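# Pull the stained block from the row, close gap

## Task

Remove the block with the yellow-brown stain from the row of edge-standing blocks and lay it down flat on an empty part of the bench, clear of the row; then push the row together so the grey blocks once more stand against each other face to face.

## Robot and tools

Robot: two arms, left_arm and right_arm, each ending in a five-finger hand (left_arm has a left hand, right_arm a right hand). Calibrated base positions in the scene frame: left_arm (-0.010, +0.347, +0.046) m, right_arm (+0.043, -0.274, +0.030) m, both almost unrotated about z. A camera stand sits behind the arms. Loose objects may occasionally get a brief outside nudge.

Scene frame: origin at table-top height halfway between the nominal bases; +x points out over the table, +y toward left_arm, +z up. Arm names do not match image left/right. Reported end_effector_position (m) and end_effector_quat_wxyz use this frame and can be a few cm off.

Hand point: a point fixed to the palm, 0.05 m in front of it and 0.15 m from the wrist face. Its +z runs along the straight fingers, +y out of the palm, +x across the palm away from the thumb on the right hand (toward the thumb on the left hand). Straight fingers extend 0.06-0.07 m past the point along +z and lie 0.06 m behind it along -y. A wrist bracket on the little-finger side can collide with things. The arm tracks commands loosely: it may rest 1-3 cm (sometimes 5 cm) off, usually low, without any contact. Orientation commands are clipped to within 40 degrees of the measured orientation each step.

execute_actions(actions, cameras): actions is a list of actions; each action is a list of up to 15 rows, one per 1/30 s step, the last row repeated to fill 15 steps. Every row is one flat list of 28 numbers, each in [-1, 1], covering both arms: left_arm dx, dy, dz, rx, ry, rz, then left hand little, ring, middle, index, thumb_bend, thumb_turn, force_limit, speed; then the same 14 for right_arm. The six pose numbers are an offset (not a pose) from that arm's Hand target as it stood when the action began, along scene-frame axes; every row counts from that same start, and a new action starts from the updated Hand target, so repeating an offset keeps moving. Scale: 1.0 = 0.6 m for dx, dy, dz and 180 degrees for rx, ry, rz, which together form a rotation vector applied about the Hand target position. Six zeros re-command the current Hand target. The hand numbers are absolute targets: fingers +1 straight/open, -1 curled; thumb_bend +1 straight, -1 bent; thumb_turn +1 beside the palm, -1 across the palm facing the fingers. force_limit maps -1..+1 to about 0..10 N at the fingertip (0..15 N for the two thumb motors). speed rises from near zero at -1 to full speed at +0.48 and above (full travel 0.49 s); use -0.94 or less for gentle grips. There is no 'no change' value: to keep a hand, resend the eight hand numbers you last sent; if none sent yet, send hand_measured plus hand_force_limit and hand_speed. cameras: list of names (cam_high, cam_low, cam_left_wrist, cam_right_wrist), ["all"], or []; default is all images only when actions is empty.

move(target, speed, blend, blocking, cameras): target is one 28-number row or a list of up to 15 such rows, same layout and scale; every row's pose part is an offset from the Hand targets at the move's start, not from the previous row. Hands of each row are applied on arrival. speed: top path speed in m/s, 0.002 to 4.3 (default 0.25), turning limited to twice that in rad/s; one value or one per target. blend: corner rounding in m per target, 0 means stop at it. Paths end together, take at least 0.5 s and are cut at 10 s. Paths do not avoid obstacles or the other arm; faster moves hit harder and overshoot more; avoid paths close to an arm's own base. blocking=false returns after about 0.5 s while the move continues. Result adds a 'move:' line: done, off_target, moving, held or fault, plus limits (paced = pose clipped, held = steps withheld).

wait(seconds 0-10): arms hold their last command; a running move carries on. stop: brakes a running move. zoom_image(camera, region [x0, y0, x1, y1] pixels, max 504x504) enlarges part of the newest image of that camera (images are 672x504). show_instructions: shows reference pages. finished_scene(scene): ends the current scene, irreversibly; give the number printed at the end of results.

Results: Hand target (last commanded pose after clipping; next offsets count from it), end_effector_position/quat, joint positions, velocities (may read 'within noise'), torques (noisy, offset, include gravity), motor temperatures, and per hand six-value lists in motor order: hand_measured (position on command scale), hand_stopped_by (moving, target, force, stalled, fault), hand_load_n (fingertip load, positive when pushed open; falls near 0 if a grip is lost). Execute_actions results also list some step positions.

Gripping: with thumb across the palm, the hand can enclose objects about 0.035-0.065 m thick, handles down to 0.025 m. A motor only starts when its target changes by 0.002 or more; it stops on reaching target or force_limit and then locks. To grip harder, raise force_limit and send a more-closed target; to loosen, send a more-open one.

Avoid: knocking anything off the table, dropping or releasing moving parts, fast impacts or hard presses, heavy finger strain, and any contact between the two hands or arms. Pressing into unreachable poses or holding stretched out heats motors; at 100 °C the arm drops (MOTOR HOT warns from 85 °C). To end a push, command the target back beyond the hand point.

Each tool is called by a JSON object that holds its "api" and its "payload".

Reference images:

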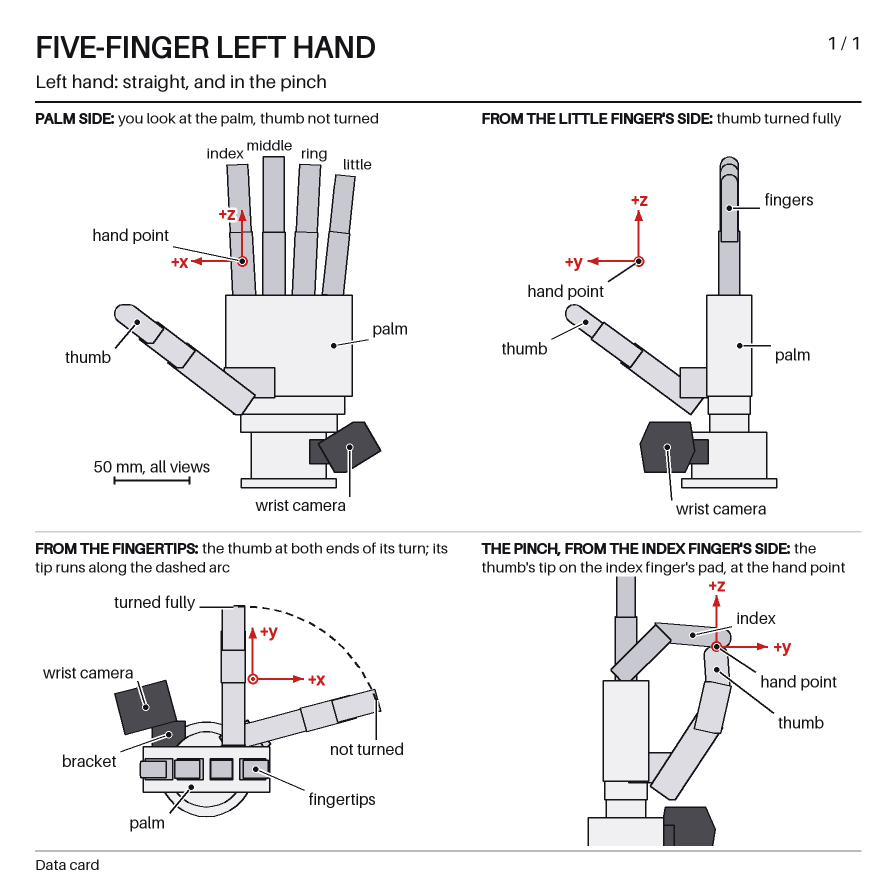

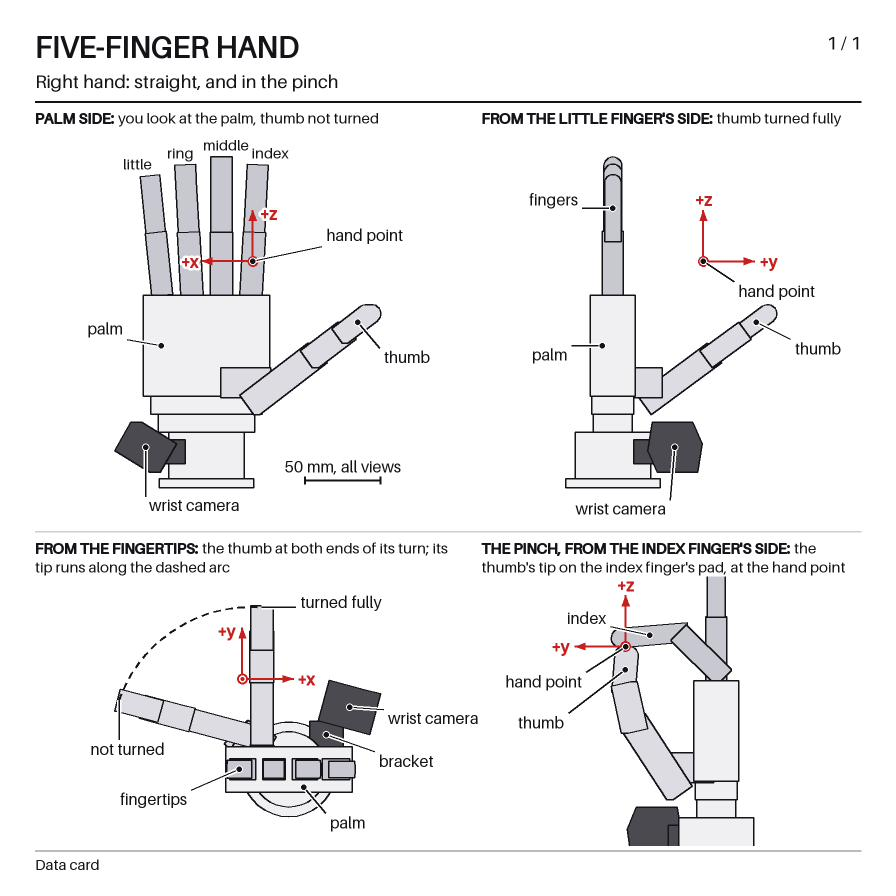

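## Session

{"api": "execute_actions", "payload": {"actions": []}}

Scene clock: 0.00 s.
left_arm: end_effector_position=(+0.2802, +0.1840, +0.0987) hand_measured=(+1.000, +1.000, +1.000, +1.000, +1.000, +1.000) hand_load_n=(+0.0, +0.0, +0.0, +0.0, +0.0, +0.0) hand_stopped_by=(target, target, target, target, target, target) hand_force_limit=0.00 hand_speed=-0.80 end_effector_quat_wxyz=(+0.157, -0.399, +0.764, -0.483) | right_arm: end_effector_position=(+0.5598, +0.0632, +0.2838) hand_measured=(+1.000, +1.000, +1.000, +1.000, +1.000, +1.000) hand_load_n=(+0.0, +0.0, +0.0, +0.0, +0.0, +0.0) hand_stopped_by=(target, target, target, target, target, target) hand_force_limit=0.00 hand_speed=-0.80 end_effector_quat_wxyz=(+0.051, +0.886, +0.316, +0.335)
Joint positions: left_arm=[-0.178 0.975 0.275 0.101 0.537 0.168] | right_arm=[0.809 1.642 1.539 -0.866 0.364 -1.586]
Joint velocities: within noise
Joint torques (N m): no reading
Motor temperatures (°C): left_arm=[27 31 25 24 28 25] | right_arm=[27 28 24 27 26 24]
Heat: left arm: hottest shoulder 31 °C; right arm: hottest shoulder 28 °C.
Hand target: left_arm +0.2887, +0.1827, +0.1076; +0.164, -0.394, +0.761, -0.488 | right_arm +0.5643, +0.0677, +0.2996; +0.044, +0.883, +0.311, +0.350

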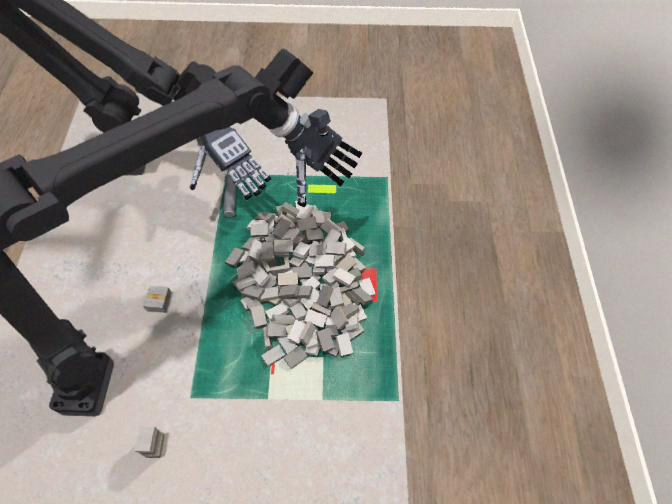

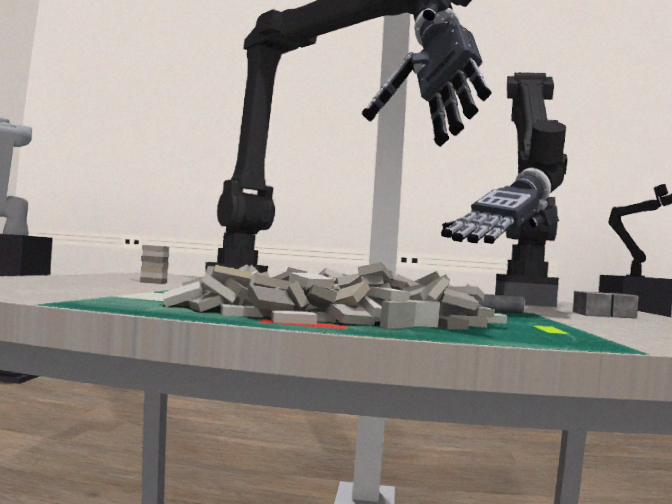

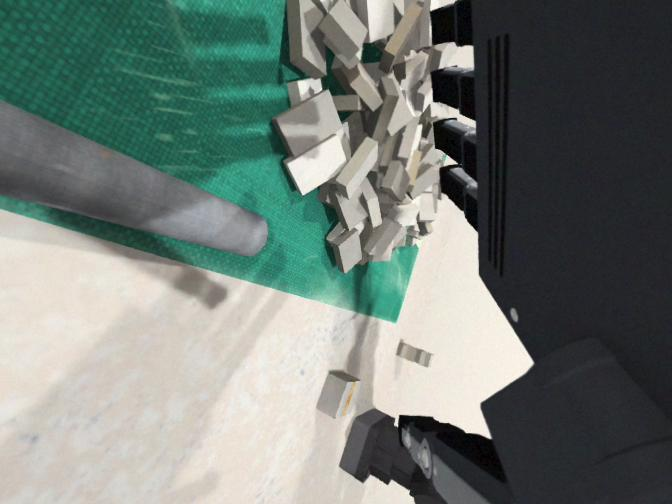

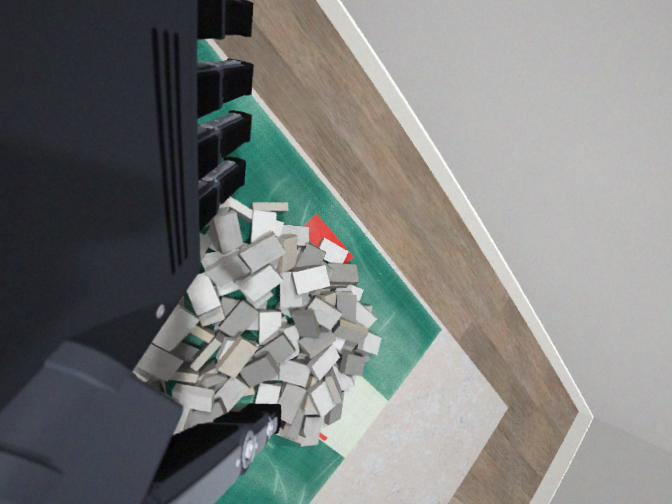

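{"api": "zoom_image", "payload": {"camera": "cam_high", "region": [100, 250, 220, 340]}}

{"api": "zoom_image", "payload": {"camera": "cam_high", "region": [100, 400, 220, 490]}}

{"api": "zoom_image", "payload": {"camera": "cam_low", "region": [100, 220, 240, 320]}}

{"api": "zoom_image", "payload": {"camera": "cam_low", "region": [440, 250, 660, 360]}}

{"api": "zoom_image", "payload": {"camera": "cam_left_wrist", "region": [280, 320, 460, 440]}}

{"api": "zoom_image", "payload": {"camera": "cam_high", "region": [180, 80, 420, 420]}}

Scaled by 4.200 from the camera's 672x504 image, which has a finer 960x720 frame.

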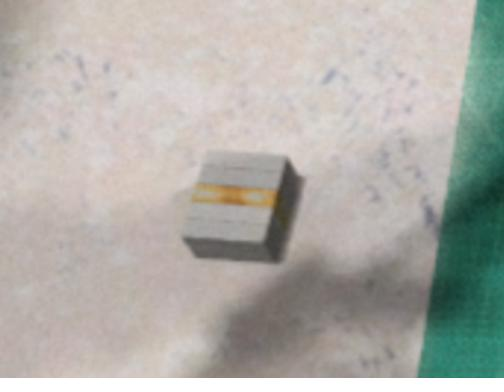

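Scaled by 4.200 from the camera's 672x504 image, which has a finer 960x720 frame.

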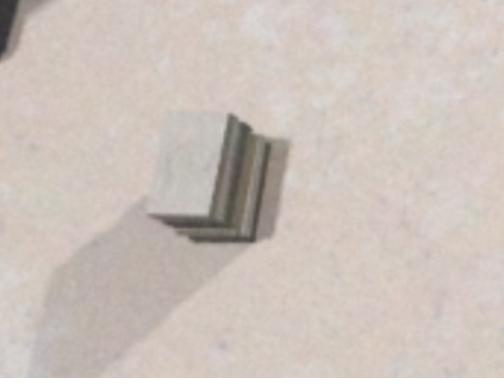

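Scaled by 3.600 from the camera's 672x504 image, which has a finer 960x720 frame.

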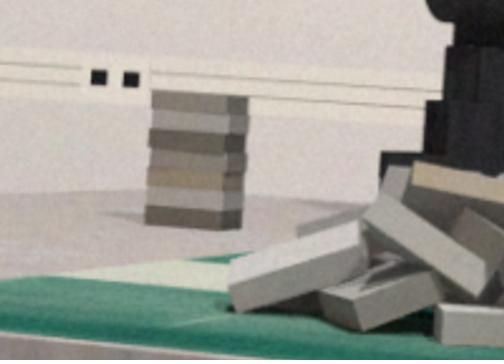

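Scaled by 2.291 from the camera's 672x504 image, which has a finer 960x720 frame.

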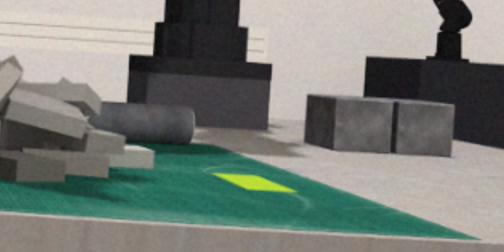

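Scaled by 2.800 from the camera's 672x504 image, which has a finer 960x720 frame.

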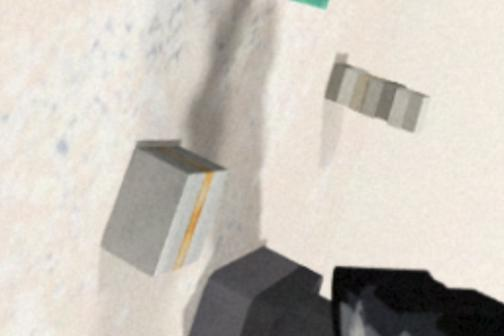

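Scaled by 1.482 from the camera's 672x504 image, which has a finer 960x720 frame.

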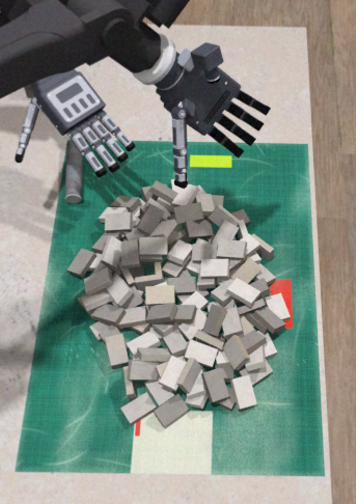

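{"api": "move", "payload": {"target": [0,0,0,0,0,0,1,1,1,1,1,1,0,-0.8,-0.607,-0.196,0.034,0.2239,0.1739,-0.6786,-1,-1,-1,1,1,1,0,0], "speed": 0.4, "cameras": ["all"]}}

Scene clock: 14.17 s.
left_arm: end_effector_position=(+0.2802, +0.1840, +0.0987) hand_measured=(+1.000, +1.000, +1.000, +1.000, +1.000, +1.000) hand_load_n=(+0.0, +0.0, +0.0, +0.0, +0.0, +0.0) hand_stopped_by=(target, target, target, target, target, target) hand_force_limit=0.00 hand_speed=-0.80 end_effector_quat_wxyz=(+0.157, -0.399, +0.764, -0.483) | right_arm: end_effector_position=(+0.1999, -0.0461, +0.3185) hand_measured=(-1.000, -1.000, -1.000, +1.000, +1.000, +1.000) hand_load_n=(+0.0, +0.0, +0.0, +0.0, +0.0, +0.0) hand_stopped_by=(target, target, target, target, target, target) hand_force_limit=0.00 hand_speed=0.00 end_effector_quat_wxyz=(-0.026, +0.717, -0.697, -0.002)
Joint positions: left_arm=[-0.178 0.975 0.275 0.101 0.537 0.168] | right_arm=[0.761 1.083 1.242 -1.679 -0.008 0.708]
Joint torques (N m): left_arm=[1.55 -2.14 8.25 1.25 0.25 0.07] | right_arm=[-2.32 -5.25 8.05 -0.14 -0.13 0.23]
Heat: left arm: hottest shoulder 31 °C; right arm: hottest shoulder 28 °C.
Hand target: left_arm +0.2887, +0.1827, +0.1076; +0.164, -0.394, +0.761, -0.488 | right_arm +0.2000, -0.0499, +0.3201; +0.000, +0.707, -0.707, +0.000
Off the commanded pose: left_arm 0.012 m, 1 deg | right_arm 0.004 m, 3 deg.
joint sent to its limit (right arm) — joint 4 (wrist pitch), lower limit. The joint targets are off in orientation, not in position.
move: off_target (left_arm, right_arm)

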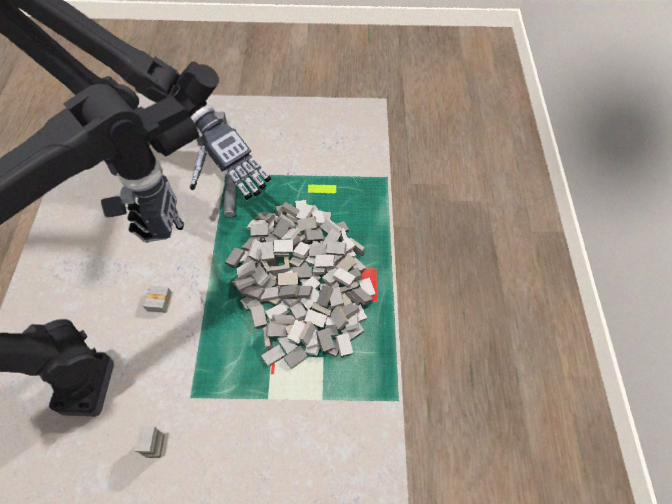

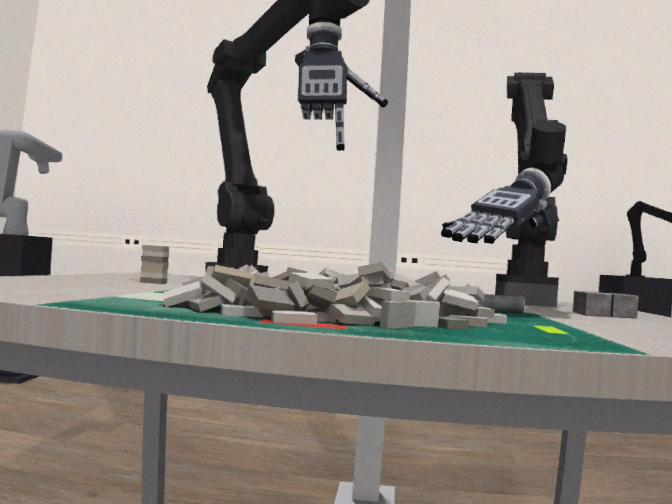

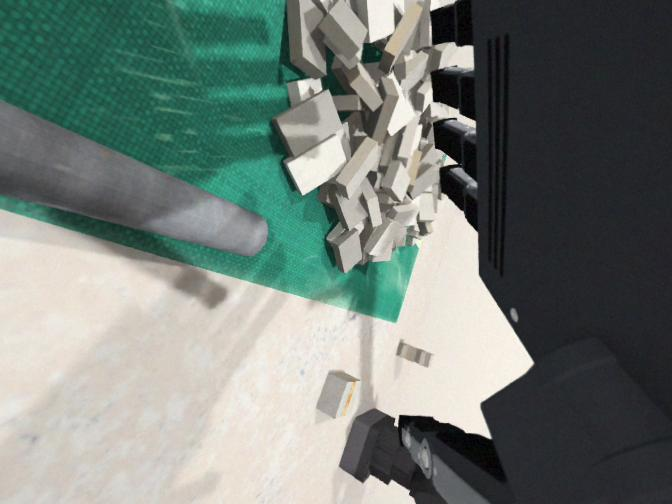

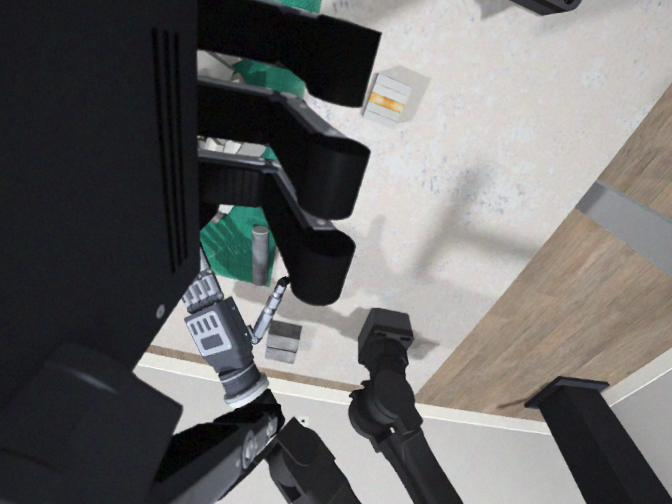

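{"api": "zoom_image", "payload": {"camera": "cam_high", "region": [90, 150, 290, 320]}}

{"api": "zoom_image", "payload": {"camera": "cam_right_wrist", "region": [180, 40, 480, 300]}}

Scaled by 2.520 from the camera's 672x504 image, which has a finer 960x720 frame.

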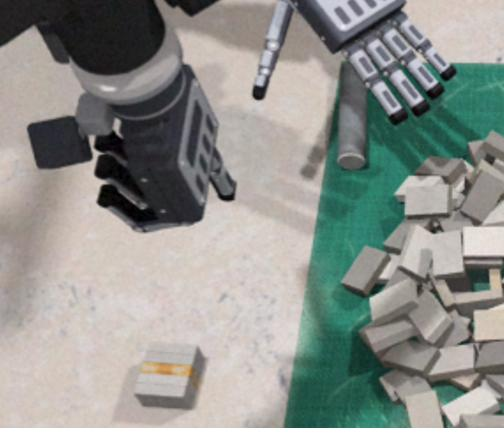

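Scaled by 1.680 from the camera's 672x504 image, which has a finer 960x720 frame.

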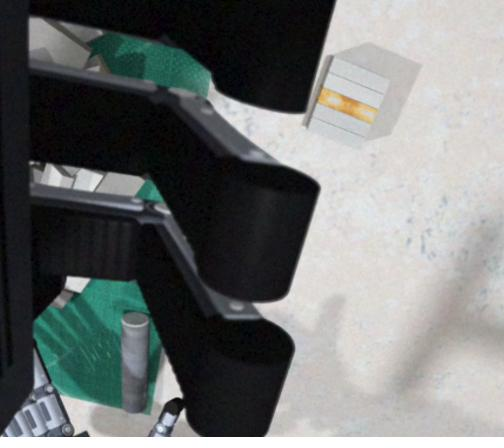

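{"api": "zoom_image", "payload": {"camera": "cam_right_wrist", "region": [350, 50, 450, 140]}}

{"api": "zoom_image", "payload": {"camera": "cam_high", "region": [130, 275, 190, 320]}}

Scaled by 5.040 from the camera's 672x504 image, which has a finer 960x720 frame.

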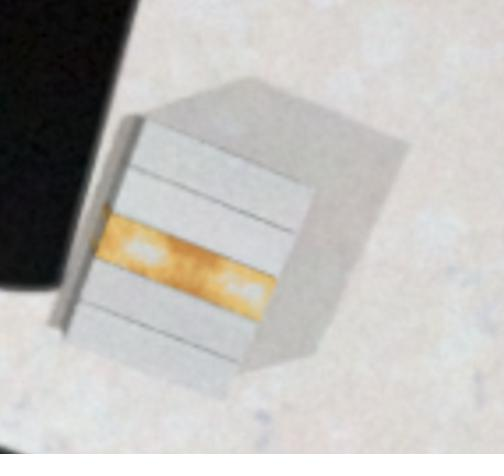

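Scaled by 8.400 from the camera's 672x504 image, which has a finer 960x720 frame.

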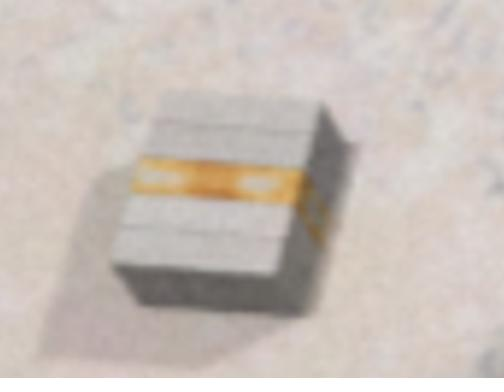

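{"api": "zoom_image", "payload": {"camera": "cam_high", "region": [0, 300, 160, 420]}}

{"api": "zoom_image", "payload": {"camera": "cam_high", "region": [90, 60, 290, 210]}}

{"api": "zoom_image", "payload": {"camera": "cam_low", "region": [180, 20, 420, 200]}}

Scaled by 3.150 from the camera's 672x504 image, which has a finer 960x720 frame.

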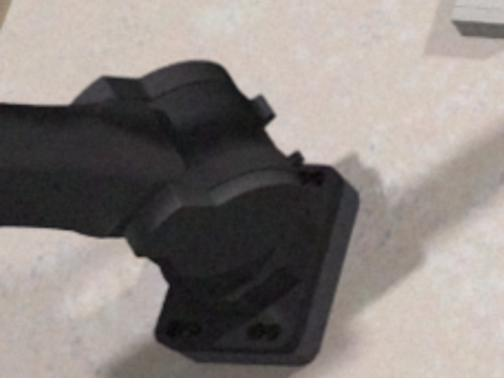

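Scaled by 2.520 from the camera's 672x504 image, which has a finer 960x720 frame.

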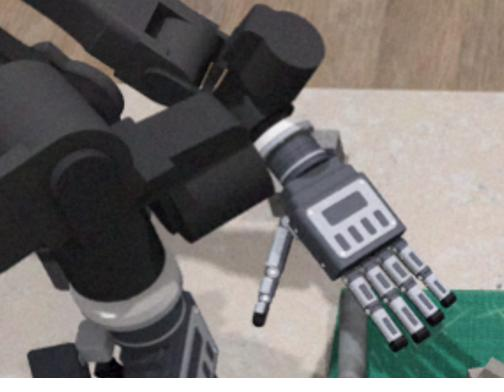

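Scaled by 2.100 from the camera's 672x504 image, which has a finer 960x720 frame.

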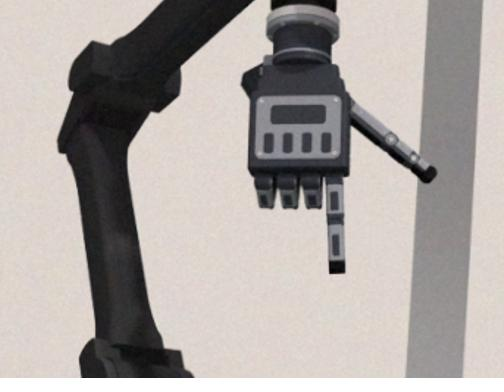

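{"api": "move", "payload": {"target": [[0,0,0.22,0,0,0,1,-1,-1,-1,1,1,0,0,0.267,-0.25,0.033,0,0,-0.15,-1,-1,-1,1,1,1,0,0],[-0.145,-0.22,0.22,0.3867,-0.0266,-0.4933,1,-1,-1,-1,1,1,0,0,0,-0.75,0.033,0,0,-0.306,-1,-1,-1,1,1,1,0,0]], "speed": 0.4, "blend": [0.05,0], "cameras": ["all"]}}

Scene clock: 33.77 s.
left_arm: end_effector_position=(+0.1942, +0.0648, +0.2303) hand_measured=(+1.000, -1.000, -1.000, -1.000, +1.000, +1.000) hand_load_n=(+0.0, +0.0, +0.0, +0.0, +0.0, +0.0) hand_stopped_by=(target, target, target, target, target, target) hand_force_limit=0.00 hand_speed=0.00 end_effector_quat_wxyz=(-0.007, +0.374, +0.927, +0.005) | right_arm: end_effector_position=(+0.1980, -0.4874, +0.3250) hand_measured=(-1.000, -1.000, -1.000, +1.000, +1.000, +1.000) hand_load_n=(+0.0, +0.0, +0.0, +0.0, +0.0, +0.0) hand_stopped_by=(target, target, target, target, target, target) hand_force_limit=0.00 hand_speed=0.00 end_effector_quat_wxyz=(+0.011, -0.301, +0.953, -0.025)
Joint positions: left_arm=[-1.106 1.391 1.223 -1.421 0.002 1.26] | right_arm=[-1.02 1.162 1.323 -1.679 -0.01 -0.086]
Joint torques (N m): left_arm=[1.73 -7.88 10.63 -0.31 -0.2 0.2] | right_arm=[-1.96 -4.07 13.19 -0.05 0.06 -0.06]
Heat: left arm: hottest shoulder 31 °C; right arm: hottest shoulder 28 °C.
Hand target: left_arm +0.2018, +0.0507, +0.2396; +0.000, +0.382, +0.924, +0.000 | right_arm +0.2000, -0.4998, +0.3399; +0.000, -0.300, +0.954, +0.000
Off the commanded pose: left_arm 0.018 m, 1 deg | right_arm 0.019 m, 3 deg.
joint sent to its limit (right arm) — joint 4 (wrist pitch), lower limit. The joint targets are off in orientation, not in position.
move: off_target (left_arm, right_arm)

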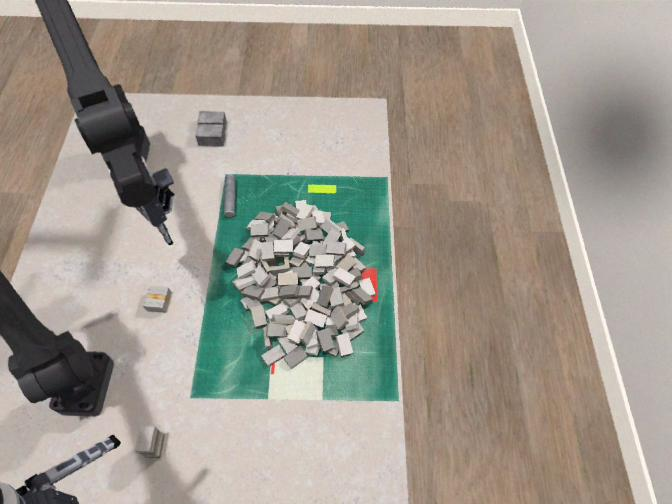

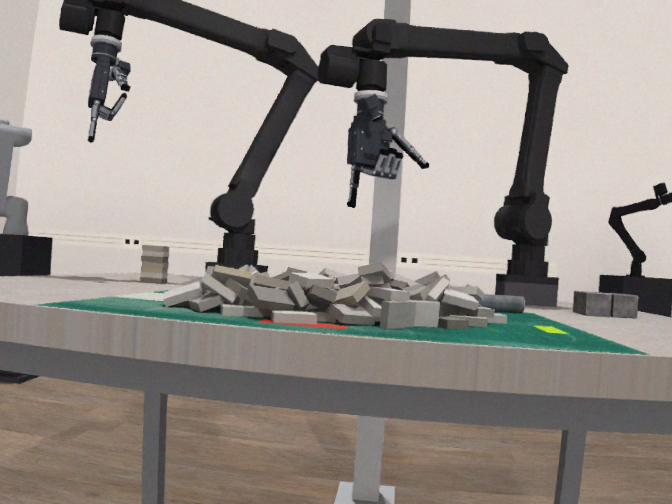

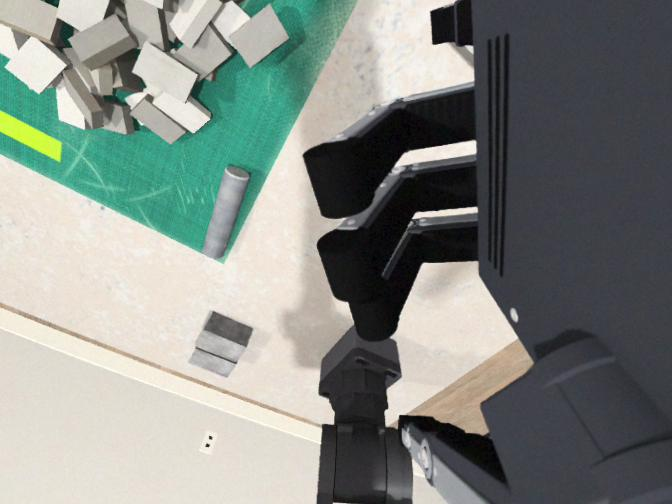

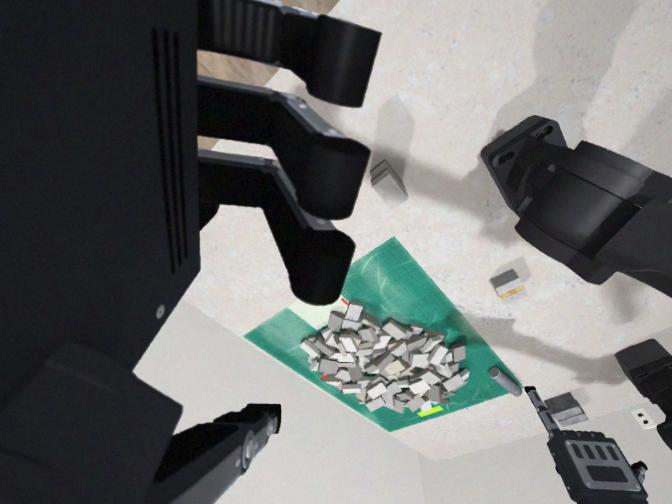

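{"api": "move", "payload": {"target": [-0.022,-0.082,-0.2,0,0,0,1,-1,-1,-1,1,1,0,0,0,0.367,-0.233,0,0,0.306,1,1,1,1,1,1,0,0], "speed": 0.3, "cameras": ["cam_high","cam_left_wrist","cam_right_wrist"]}}

Scene clock: 40.93 s.
left_arm: end_effector_position=(+0.1922, +0.0020, +0.1304) hand_measured=(+1.000, -1.000, -1.000, -1.000, +1.000, +1.000) hand_load_n=(+0.0, +0.0, +0.0, +0.0, +0.0, +0.5) hand_stopped_by=(target, target, target, target, target, target) hand_force_limit=0.00 hand_speed=0.00 end_effector_quat_wxyz=(+0.007, +0.385, +0.923, -0.008) | right_arm: end_effector_position=(+0.1989, -0.2819, +0.2010) hand_measured=(+1.000, +1.000, +1.000, +1.000, +1.000, +1.000) hand_load_n=(+0.0, +0.0, +0.5, +0.0, +0.0, +0.0) hand_stopped_by=(target, target, target, target, target, target) hand_force_limit=0.00 hand_speed=0.00 end_effector_quat_wxyz=(+0.002, +0.706, -0.708, -0.007)
Joint positions: left_arm=[-1.179 1.579 1.161 -1.133 0.002 1.211] | right_arm=[-0.154 0.909 0.824 -1.499 -0.004 -0.175]
Joint torques (N m): left_arm=[2.2 -9.88 6.35 0.4 -0.11 -0.05] | right_arm=[0.38 -3.14 8.16 0.42 0.07 0.14]
Heat: left arm: hottest shoulder 31 °C; right arm: hottest shoulder 28 °C.
Hand target: left_arm +0.1886, +0.0014, +0.1196; +0.000, +0.383, +0.924, -0.001 | right_arm +0.2001, -0.2797, +0.2001; +0.000, +0.707, -0.707, +0.000
Off the commanded pose: left_arm 0.011 m, 1 deg | right_arm 0.003 m, 1 deg.
move: off_target (left_arm)
Images, in order (width x height): cam_high 672x504, cam_left_wrist 672x504, cam_right_wrist 672x504.

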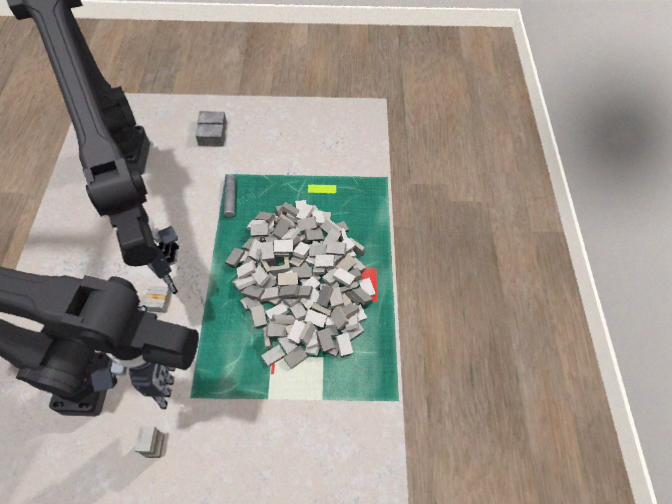

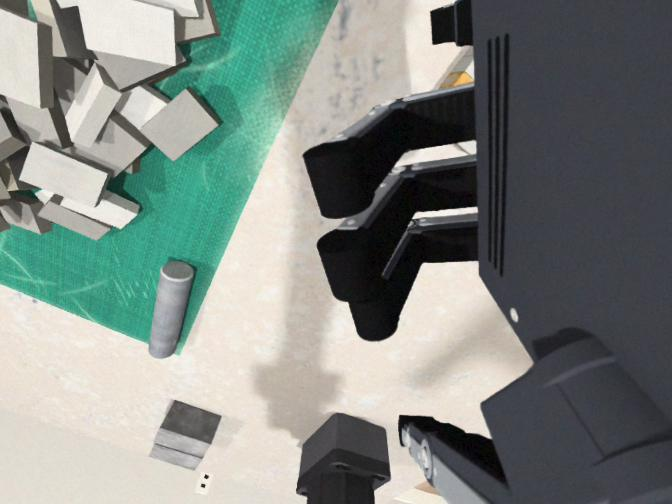

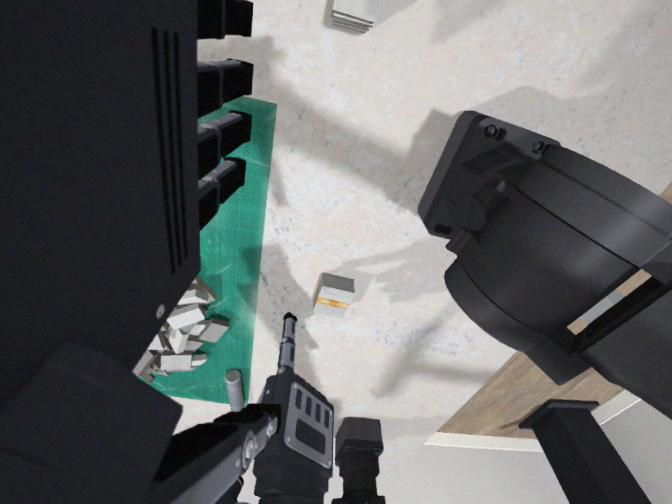

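{"api": "zoom_image", "payload": {"camera": "cam_right_wrist", "region": [240, 240, 400, 360]}}

{"api": "zoom_image", "payload": {"camera": "cam_high", "region": [100, 240, 220, 330]}}

Scaled by 3.150 from the camera's 672x504 image, which has a finer 960x720 frame.

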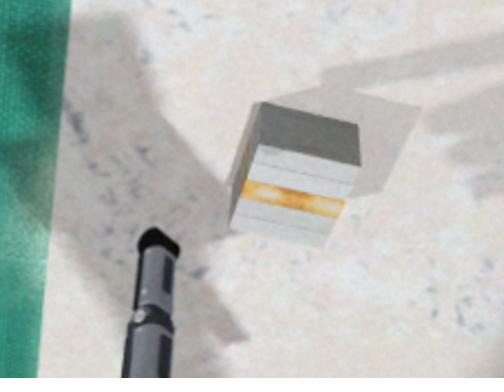

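Scaled by 4.200 from the camera's 672x504 image, which has a finer 960x720 frame.

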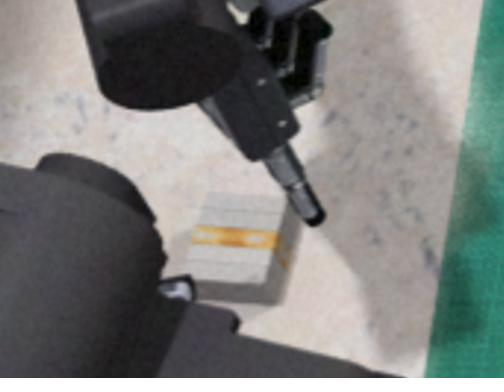

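{"api": "move", "payload": {"target": [-0.021,0.0127,-0.058,0,0,0,1,-1,-1,-1,1,1,0,0,0,-0.2,0.033,0,0,0,1,1,1,1,1,1,0,0], "speed": 0.2, "cameras": ["cam_high","cam_left_wrist","cam_right_wrist"]}}

{"api": "zoom_image", "payload": {"camera": "cam_right_wrist", "region": [240, 260, 400, 380]}}

{"api": "zoom_image", "payload": {"camera": "cam_high", "region": [100, 240, 220, 330]}}

Scene clock: 45.13 s.
left_arm: end_effector_position=(+0.1802, +0.0083, +0.0959) hand_measured=(+1.000, -1.000, -1.000, -1.000, +1.000, +1.000) hand_load_n=(+0.0, +0.0, +0.0, +0.0, +0.0, +0.0) hand_stopped_by=(target, target, target, target, target, target) hand_force_limit=0.00 hand_speed=0.00 end_effector_quat_wxyz=(+0.007, +0.385, +0.923, -0.008) | right_arm: end_effector_position=(+0.1868, -0.3867, +0.2071) hand_measured=(+1.000, +1.000, +1.000, +1.000, +1.000, +1.000) hand_load_n=(+0.0, +0.0, +0.5, +0.0, +0.0, +0.0) hand_stopped_by=(target, target, target, target, target, target) hand_force_limit=0.00 hand_speed=0.00 end_effector_quat_wxyz=(+0.005, +0.708, -0.706, -0.020)
Joint positions: left_arm=[-1.198 1.594 1.079 -1.033 0.002 1.191] | right_arm=[-0.582 1.019 0.899 -1.491 0.003 -0.611]
Joint torques (N m): left_arm=[1.32 -9.35 5.86 0.44 -0.12 -0.02] | right_arm=[-1.49 -2.08 13 0.24 -0.11 -0.03]
Heat: left arm: hottest shoulder 31 °C; right arm: hottest shoulder 28 °C.
Hand target: left_arm +0.1759, +0.0091, +0.0847; +0.000, +0.382, +0.924, +0.000 | right_arm +0.2001, -0.3997, +0.2199; +0.000, +0.707, -0.707, +0.000
Off the commanded pose: left_arm 0.012 m, 1 deg | right_arm 0.023 m, 2 deg.
move: off_target (left_arm, right_arm)
Images, in order (width x height): cam_high 672x504, cam_left_wrist 672x504, cam_right_wrist 672x504.

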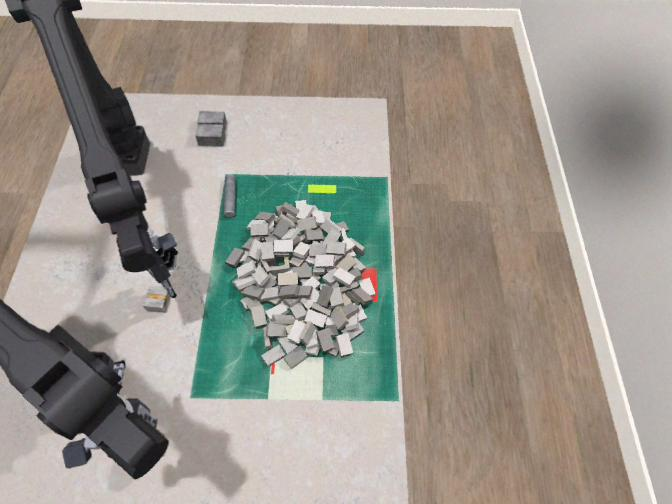

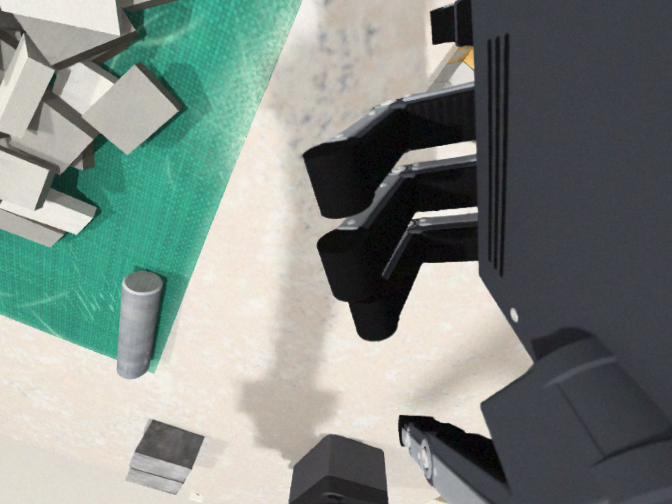

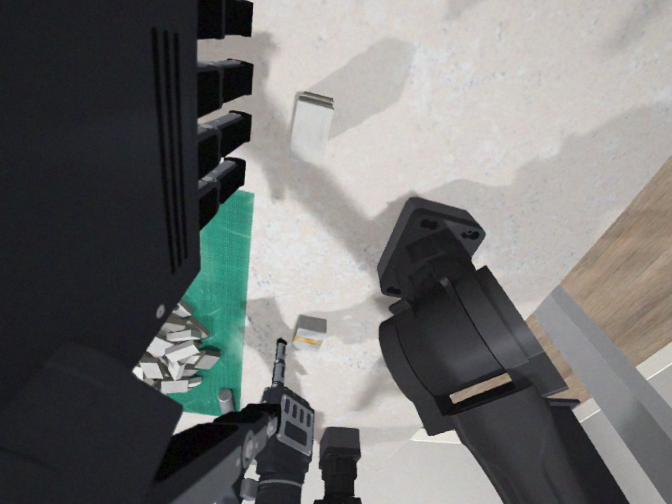

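Scaled by 3.150 from the camera's 672x504 image, which has a finer 960x720 frame.

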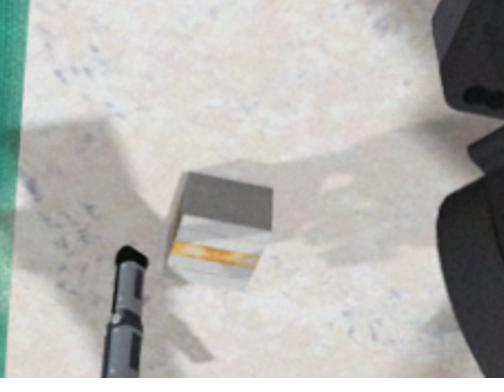

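Scaled by 4.200 from the camera's 672x504 image, which has a finer 960x720 frame.

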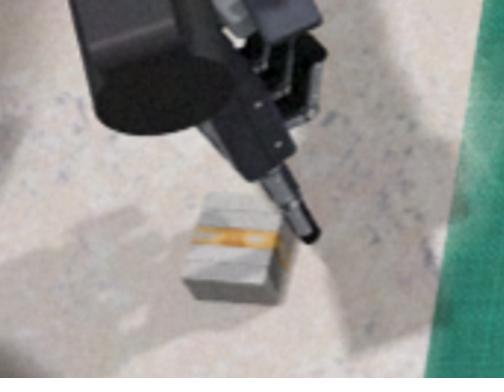

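{"api": "move", "payload": {"target": [0,0.005,-0.028,0,0,0,1,-1,-1,-1,1,1,0,0,0,0,0,0,0,0,1,1,1,1,1,1,0,0], "speed": 0.1, "cameras": ["cam_high","cam_right_wrist"]}}

{"api": "zoom_image", "payload": {"camera": "cam_right_wrist", "region": [250, 290, 350, 370]}}

{"api": "zoom_image", "payload": {"camera": "cam_high", "region": [130, 260, 210, 320]}}

Scene clock: 47.47 s.
left_arm: end_effector_position=(+0.1793, +0.0104, +0.0790) hand_measured=(+1.000, -1.000, -1.000, -1.000, +1.000, +1.000) hand_load_n=(+0.0, +0.0, +0.0, +0.0, +0.0, +0.0) hand_stopped_by=(target, target, target, target, target, target) hand_force_limit=0.00 hand_speed=0.00 end_effector_quat_wxyz=(+0.007, +0.385, +0.923, -0.008) | right_arm: end_effector_position=(+0.1868, -0.3868, +0.2071) hand_measured=(+1.000, +1.000, +1.000, +1.000, +1.000, +1.000) hand_load_n=(+0.0, +0.0, +0.0, +0.0, +0.0, +0.0) hand_stopped_by=(target, target, target, target, target, target) hand_force_limit=0.00 hand_speed=0.00 end_effector_quat_wxyz=(+0.005, +0.709, -0.705, -0.020)
Joint positions: left_arm=[-1.198 1.612 1.05 -0.986 0.002 1.191] | right_arm=[-0.582 1.019 0.899 -1.491 0.003 -0.612]
Joint torques (N m): left_arm=[1.79 -8.76 5.71 0.43 -0.15 0.02] | right_arm=[-1.61 -2.37 12.88 0.24 -0.1 -0.04]
Heat: left arm: hottest shoulder 31 °C; right arm: hottest shoulder 28 °C.
Hand target: left_arm +0.1759, +0.0121, +0.0679; +0.000, +0.382, +0.924, -0.001 | right_arm +0.2001, -0.3997, +0.2199; +0.000, +0.707, -0.707, +0.000
Off the commanded pose: left_arm 0.012 m, 1 deg | right_arm 0.023 m, 2 deg.
move: off_target (left_arm, right_arm)
Images, in order (width x height): cam_high 672x504, cam_right_wrist 672x504.

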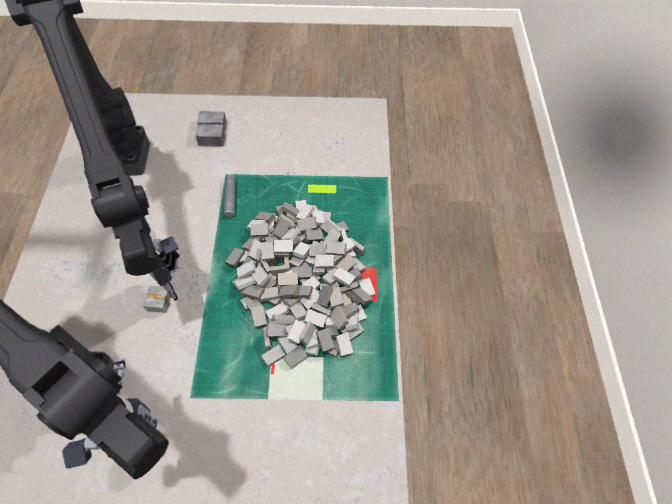

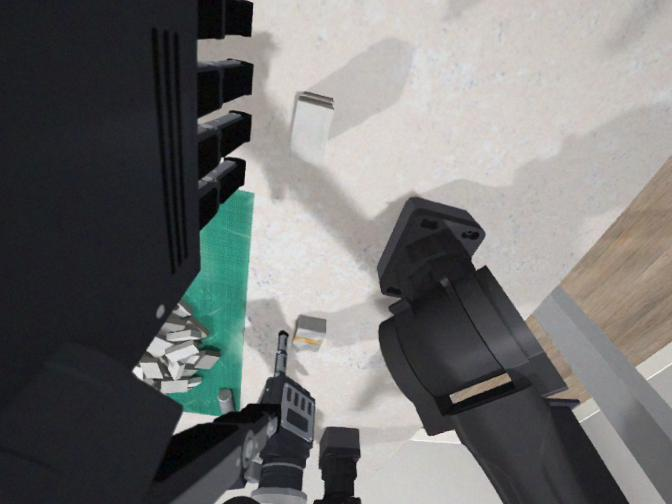

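Scaled by 5.040 from the camera's 672x504 image, which has a finer 960x720 frame.

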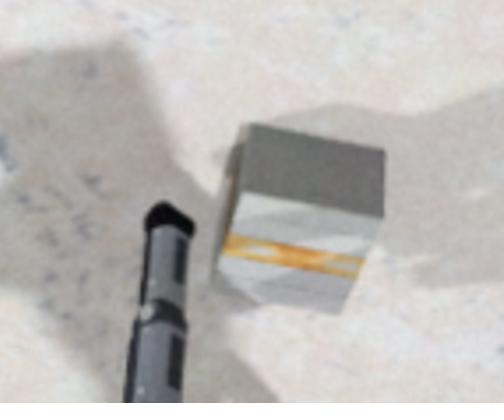

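Scaled by 6.300 from the camera's 672x504 image, which has a finer 960x720 frame.

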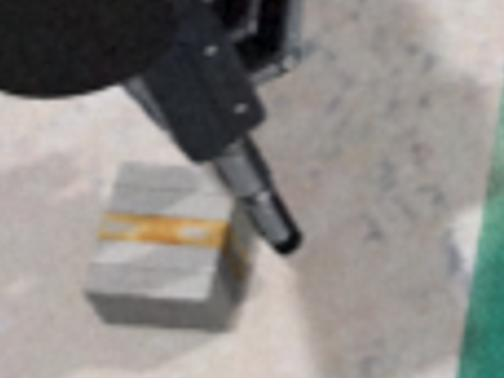

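{"api": "move", "payload": {"target": [[0,0,-0.018,0,0,0,1,-1,-1,-1,1,1,0,0,0,0,0,0,0,0,1,1,1,1,1,1,0,0],[-0.045,0.0015,-0.018,0,0,0,1,-1,-1,-1,1,1,0,0,0,0,0,0,0,0,1,1,1,1,1,1,0,0]], "speed": [0.08,0.05], "cameras": ["cam_high","cam_right_wrist"]}}

{"api": "zoom_image", "payload": {"camera": "cam_right_wrist", "region": [250, 290, 350, 370]}}

{"api": "zoom_image", "payload": {"camera": "cam_high", "region": [130, 260, 210, 320]}}

Scene clock: 50.33 s.
left_arm: end_effector_position=(+0.1636, +0.0116, +0.0637) hand_measured=(+1.000, -1.000, -1.000, -1.000, +1.000, +1.000) hand_load_n=(-3.0, +0.0, +0.0, +0.5, +0.0, +0.0) hand_stopped_by=(target, target, target, target, target, target) hand_force_limit=0.00 hand_speed=0.00 end_effector_quat_wxyz=(+0.010, +0.374, +0.927, +0.000) | right_arm: end_effector_position=(+0.1868, -0.3868, +0.2071) hand_measured=(+1.000, +1.000, +1.000, +1.000, +1.000, +1.000) hand_load_n=(+0.0, +0.0, +0.0, +0.0, +0.0, +0.0) hand_stopped_by=(target, target, target, target, target, target) hand_force_limit=0.00 hand_speed=0.00 end_effector_quat_wxyz=(+0.005, +0.709, -0.705, -0.020)
Joint positions: left_arm=[-1.235 1.629 1.02 -0.948 -0.014 1.13] | right_arm=[-0.582 1.019 0.899 -1.491 0.003 -0.612]
Joint torques (N m): left_arm=[0.56 -10.99 4.67 0.28 0.49 0.05] | right_arm=[-2.02 -1.67 13.01 0.2 -0.1 -0.06]
Heat: left arm: hottest shoulder 31 °C; right arm: hottest shoulder 28 °C.
Hand target: left_arm +0.1489, +0.0132, +0.0571; +0.000, +0.382, +0.924, +0.000 | right_arm +0.2001, -0.3997, +0.2199; +0.000, +0.707, -0.707, +0.000
Off the commanded pose: left_arm 0.016 m, 2 deg | right_arm 0.023 m, 2 deg.
move: off_target (left_arm, right_arm)
Images, in order (width x height): cam_high 672x504, cam_right_wrist 672x504.

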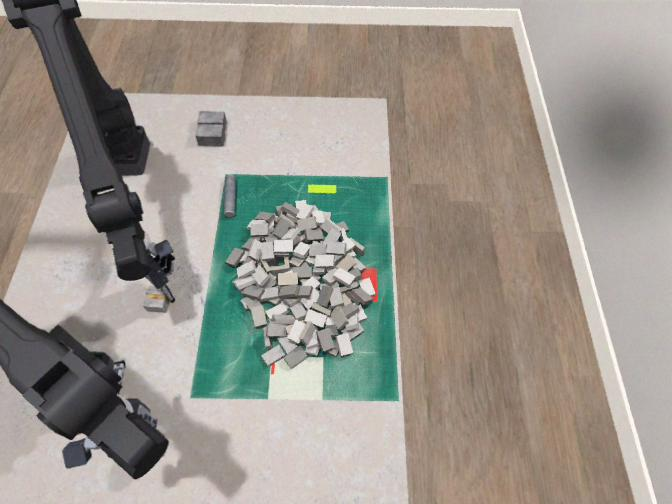

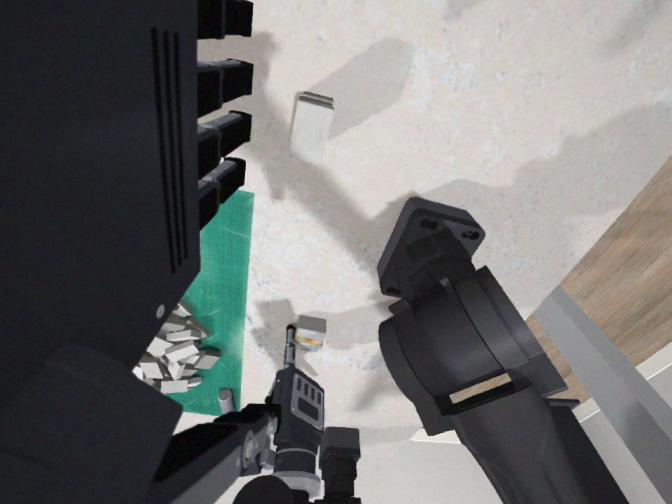

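Scaled by 5.040 from the camera's 672x504 image, which has a finer 960x720 frame.

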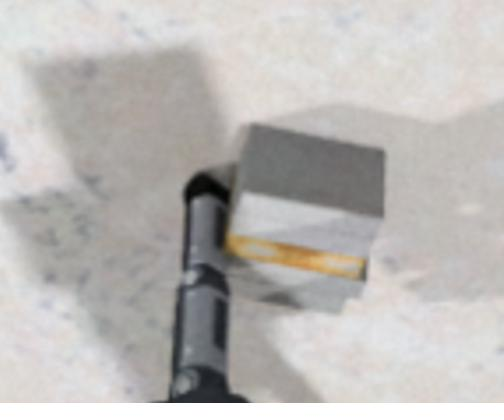

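Scaled by 6.300 from the camera's 672x504 image, which has a finer 960x720 frame.

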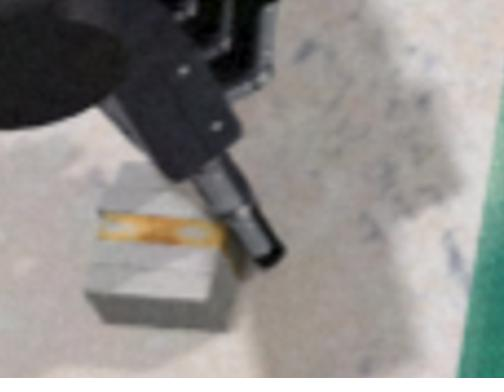

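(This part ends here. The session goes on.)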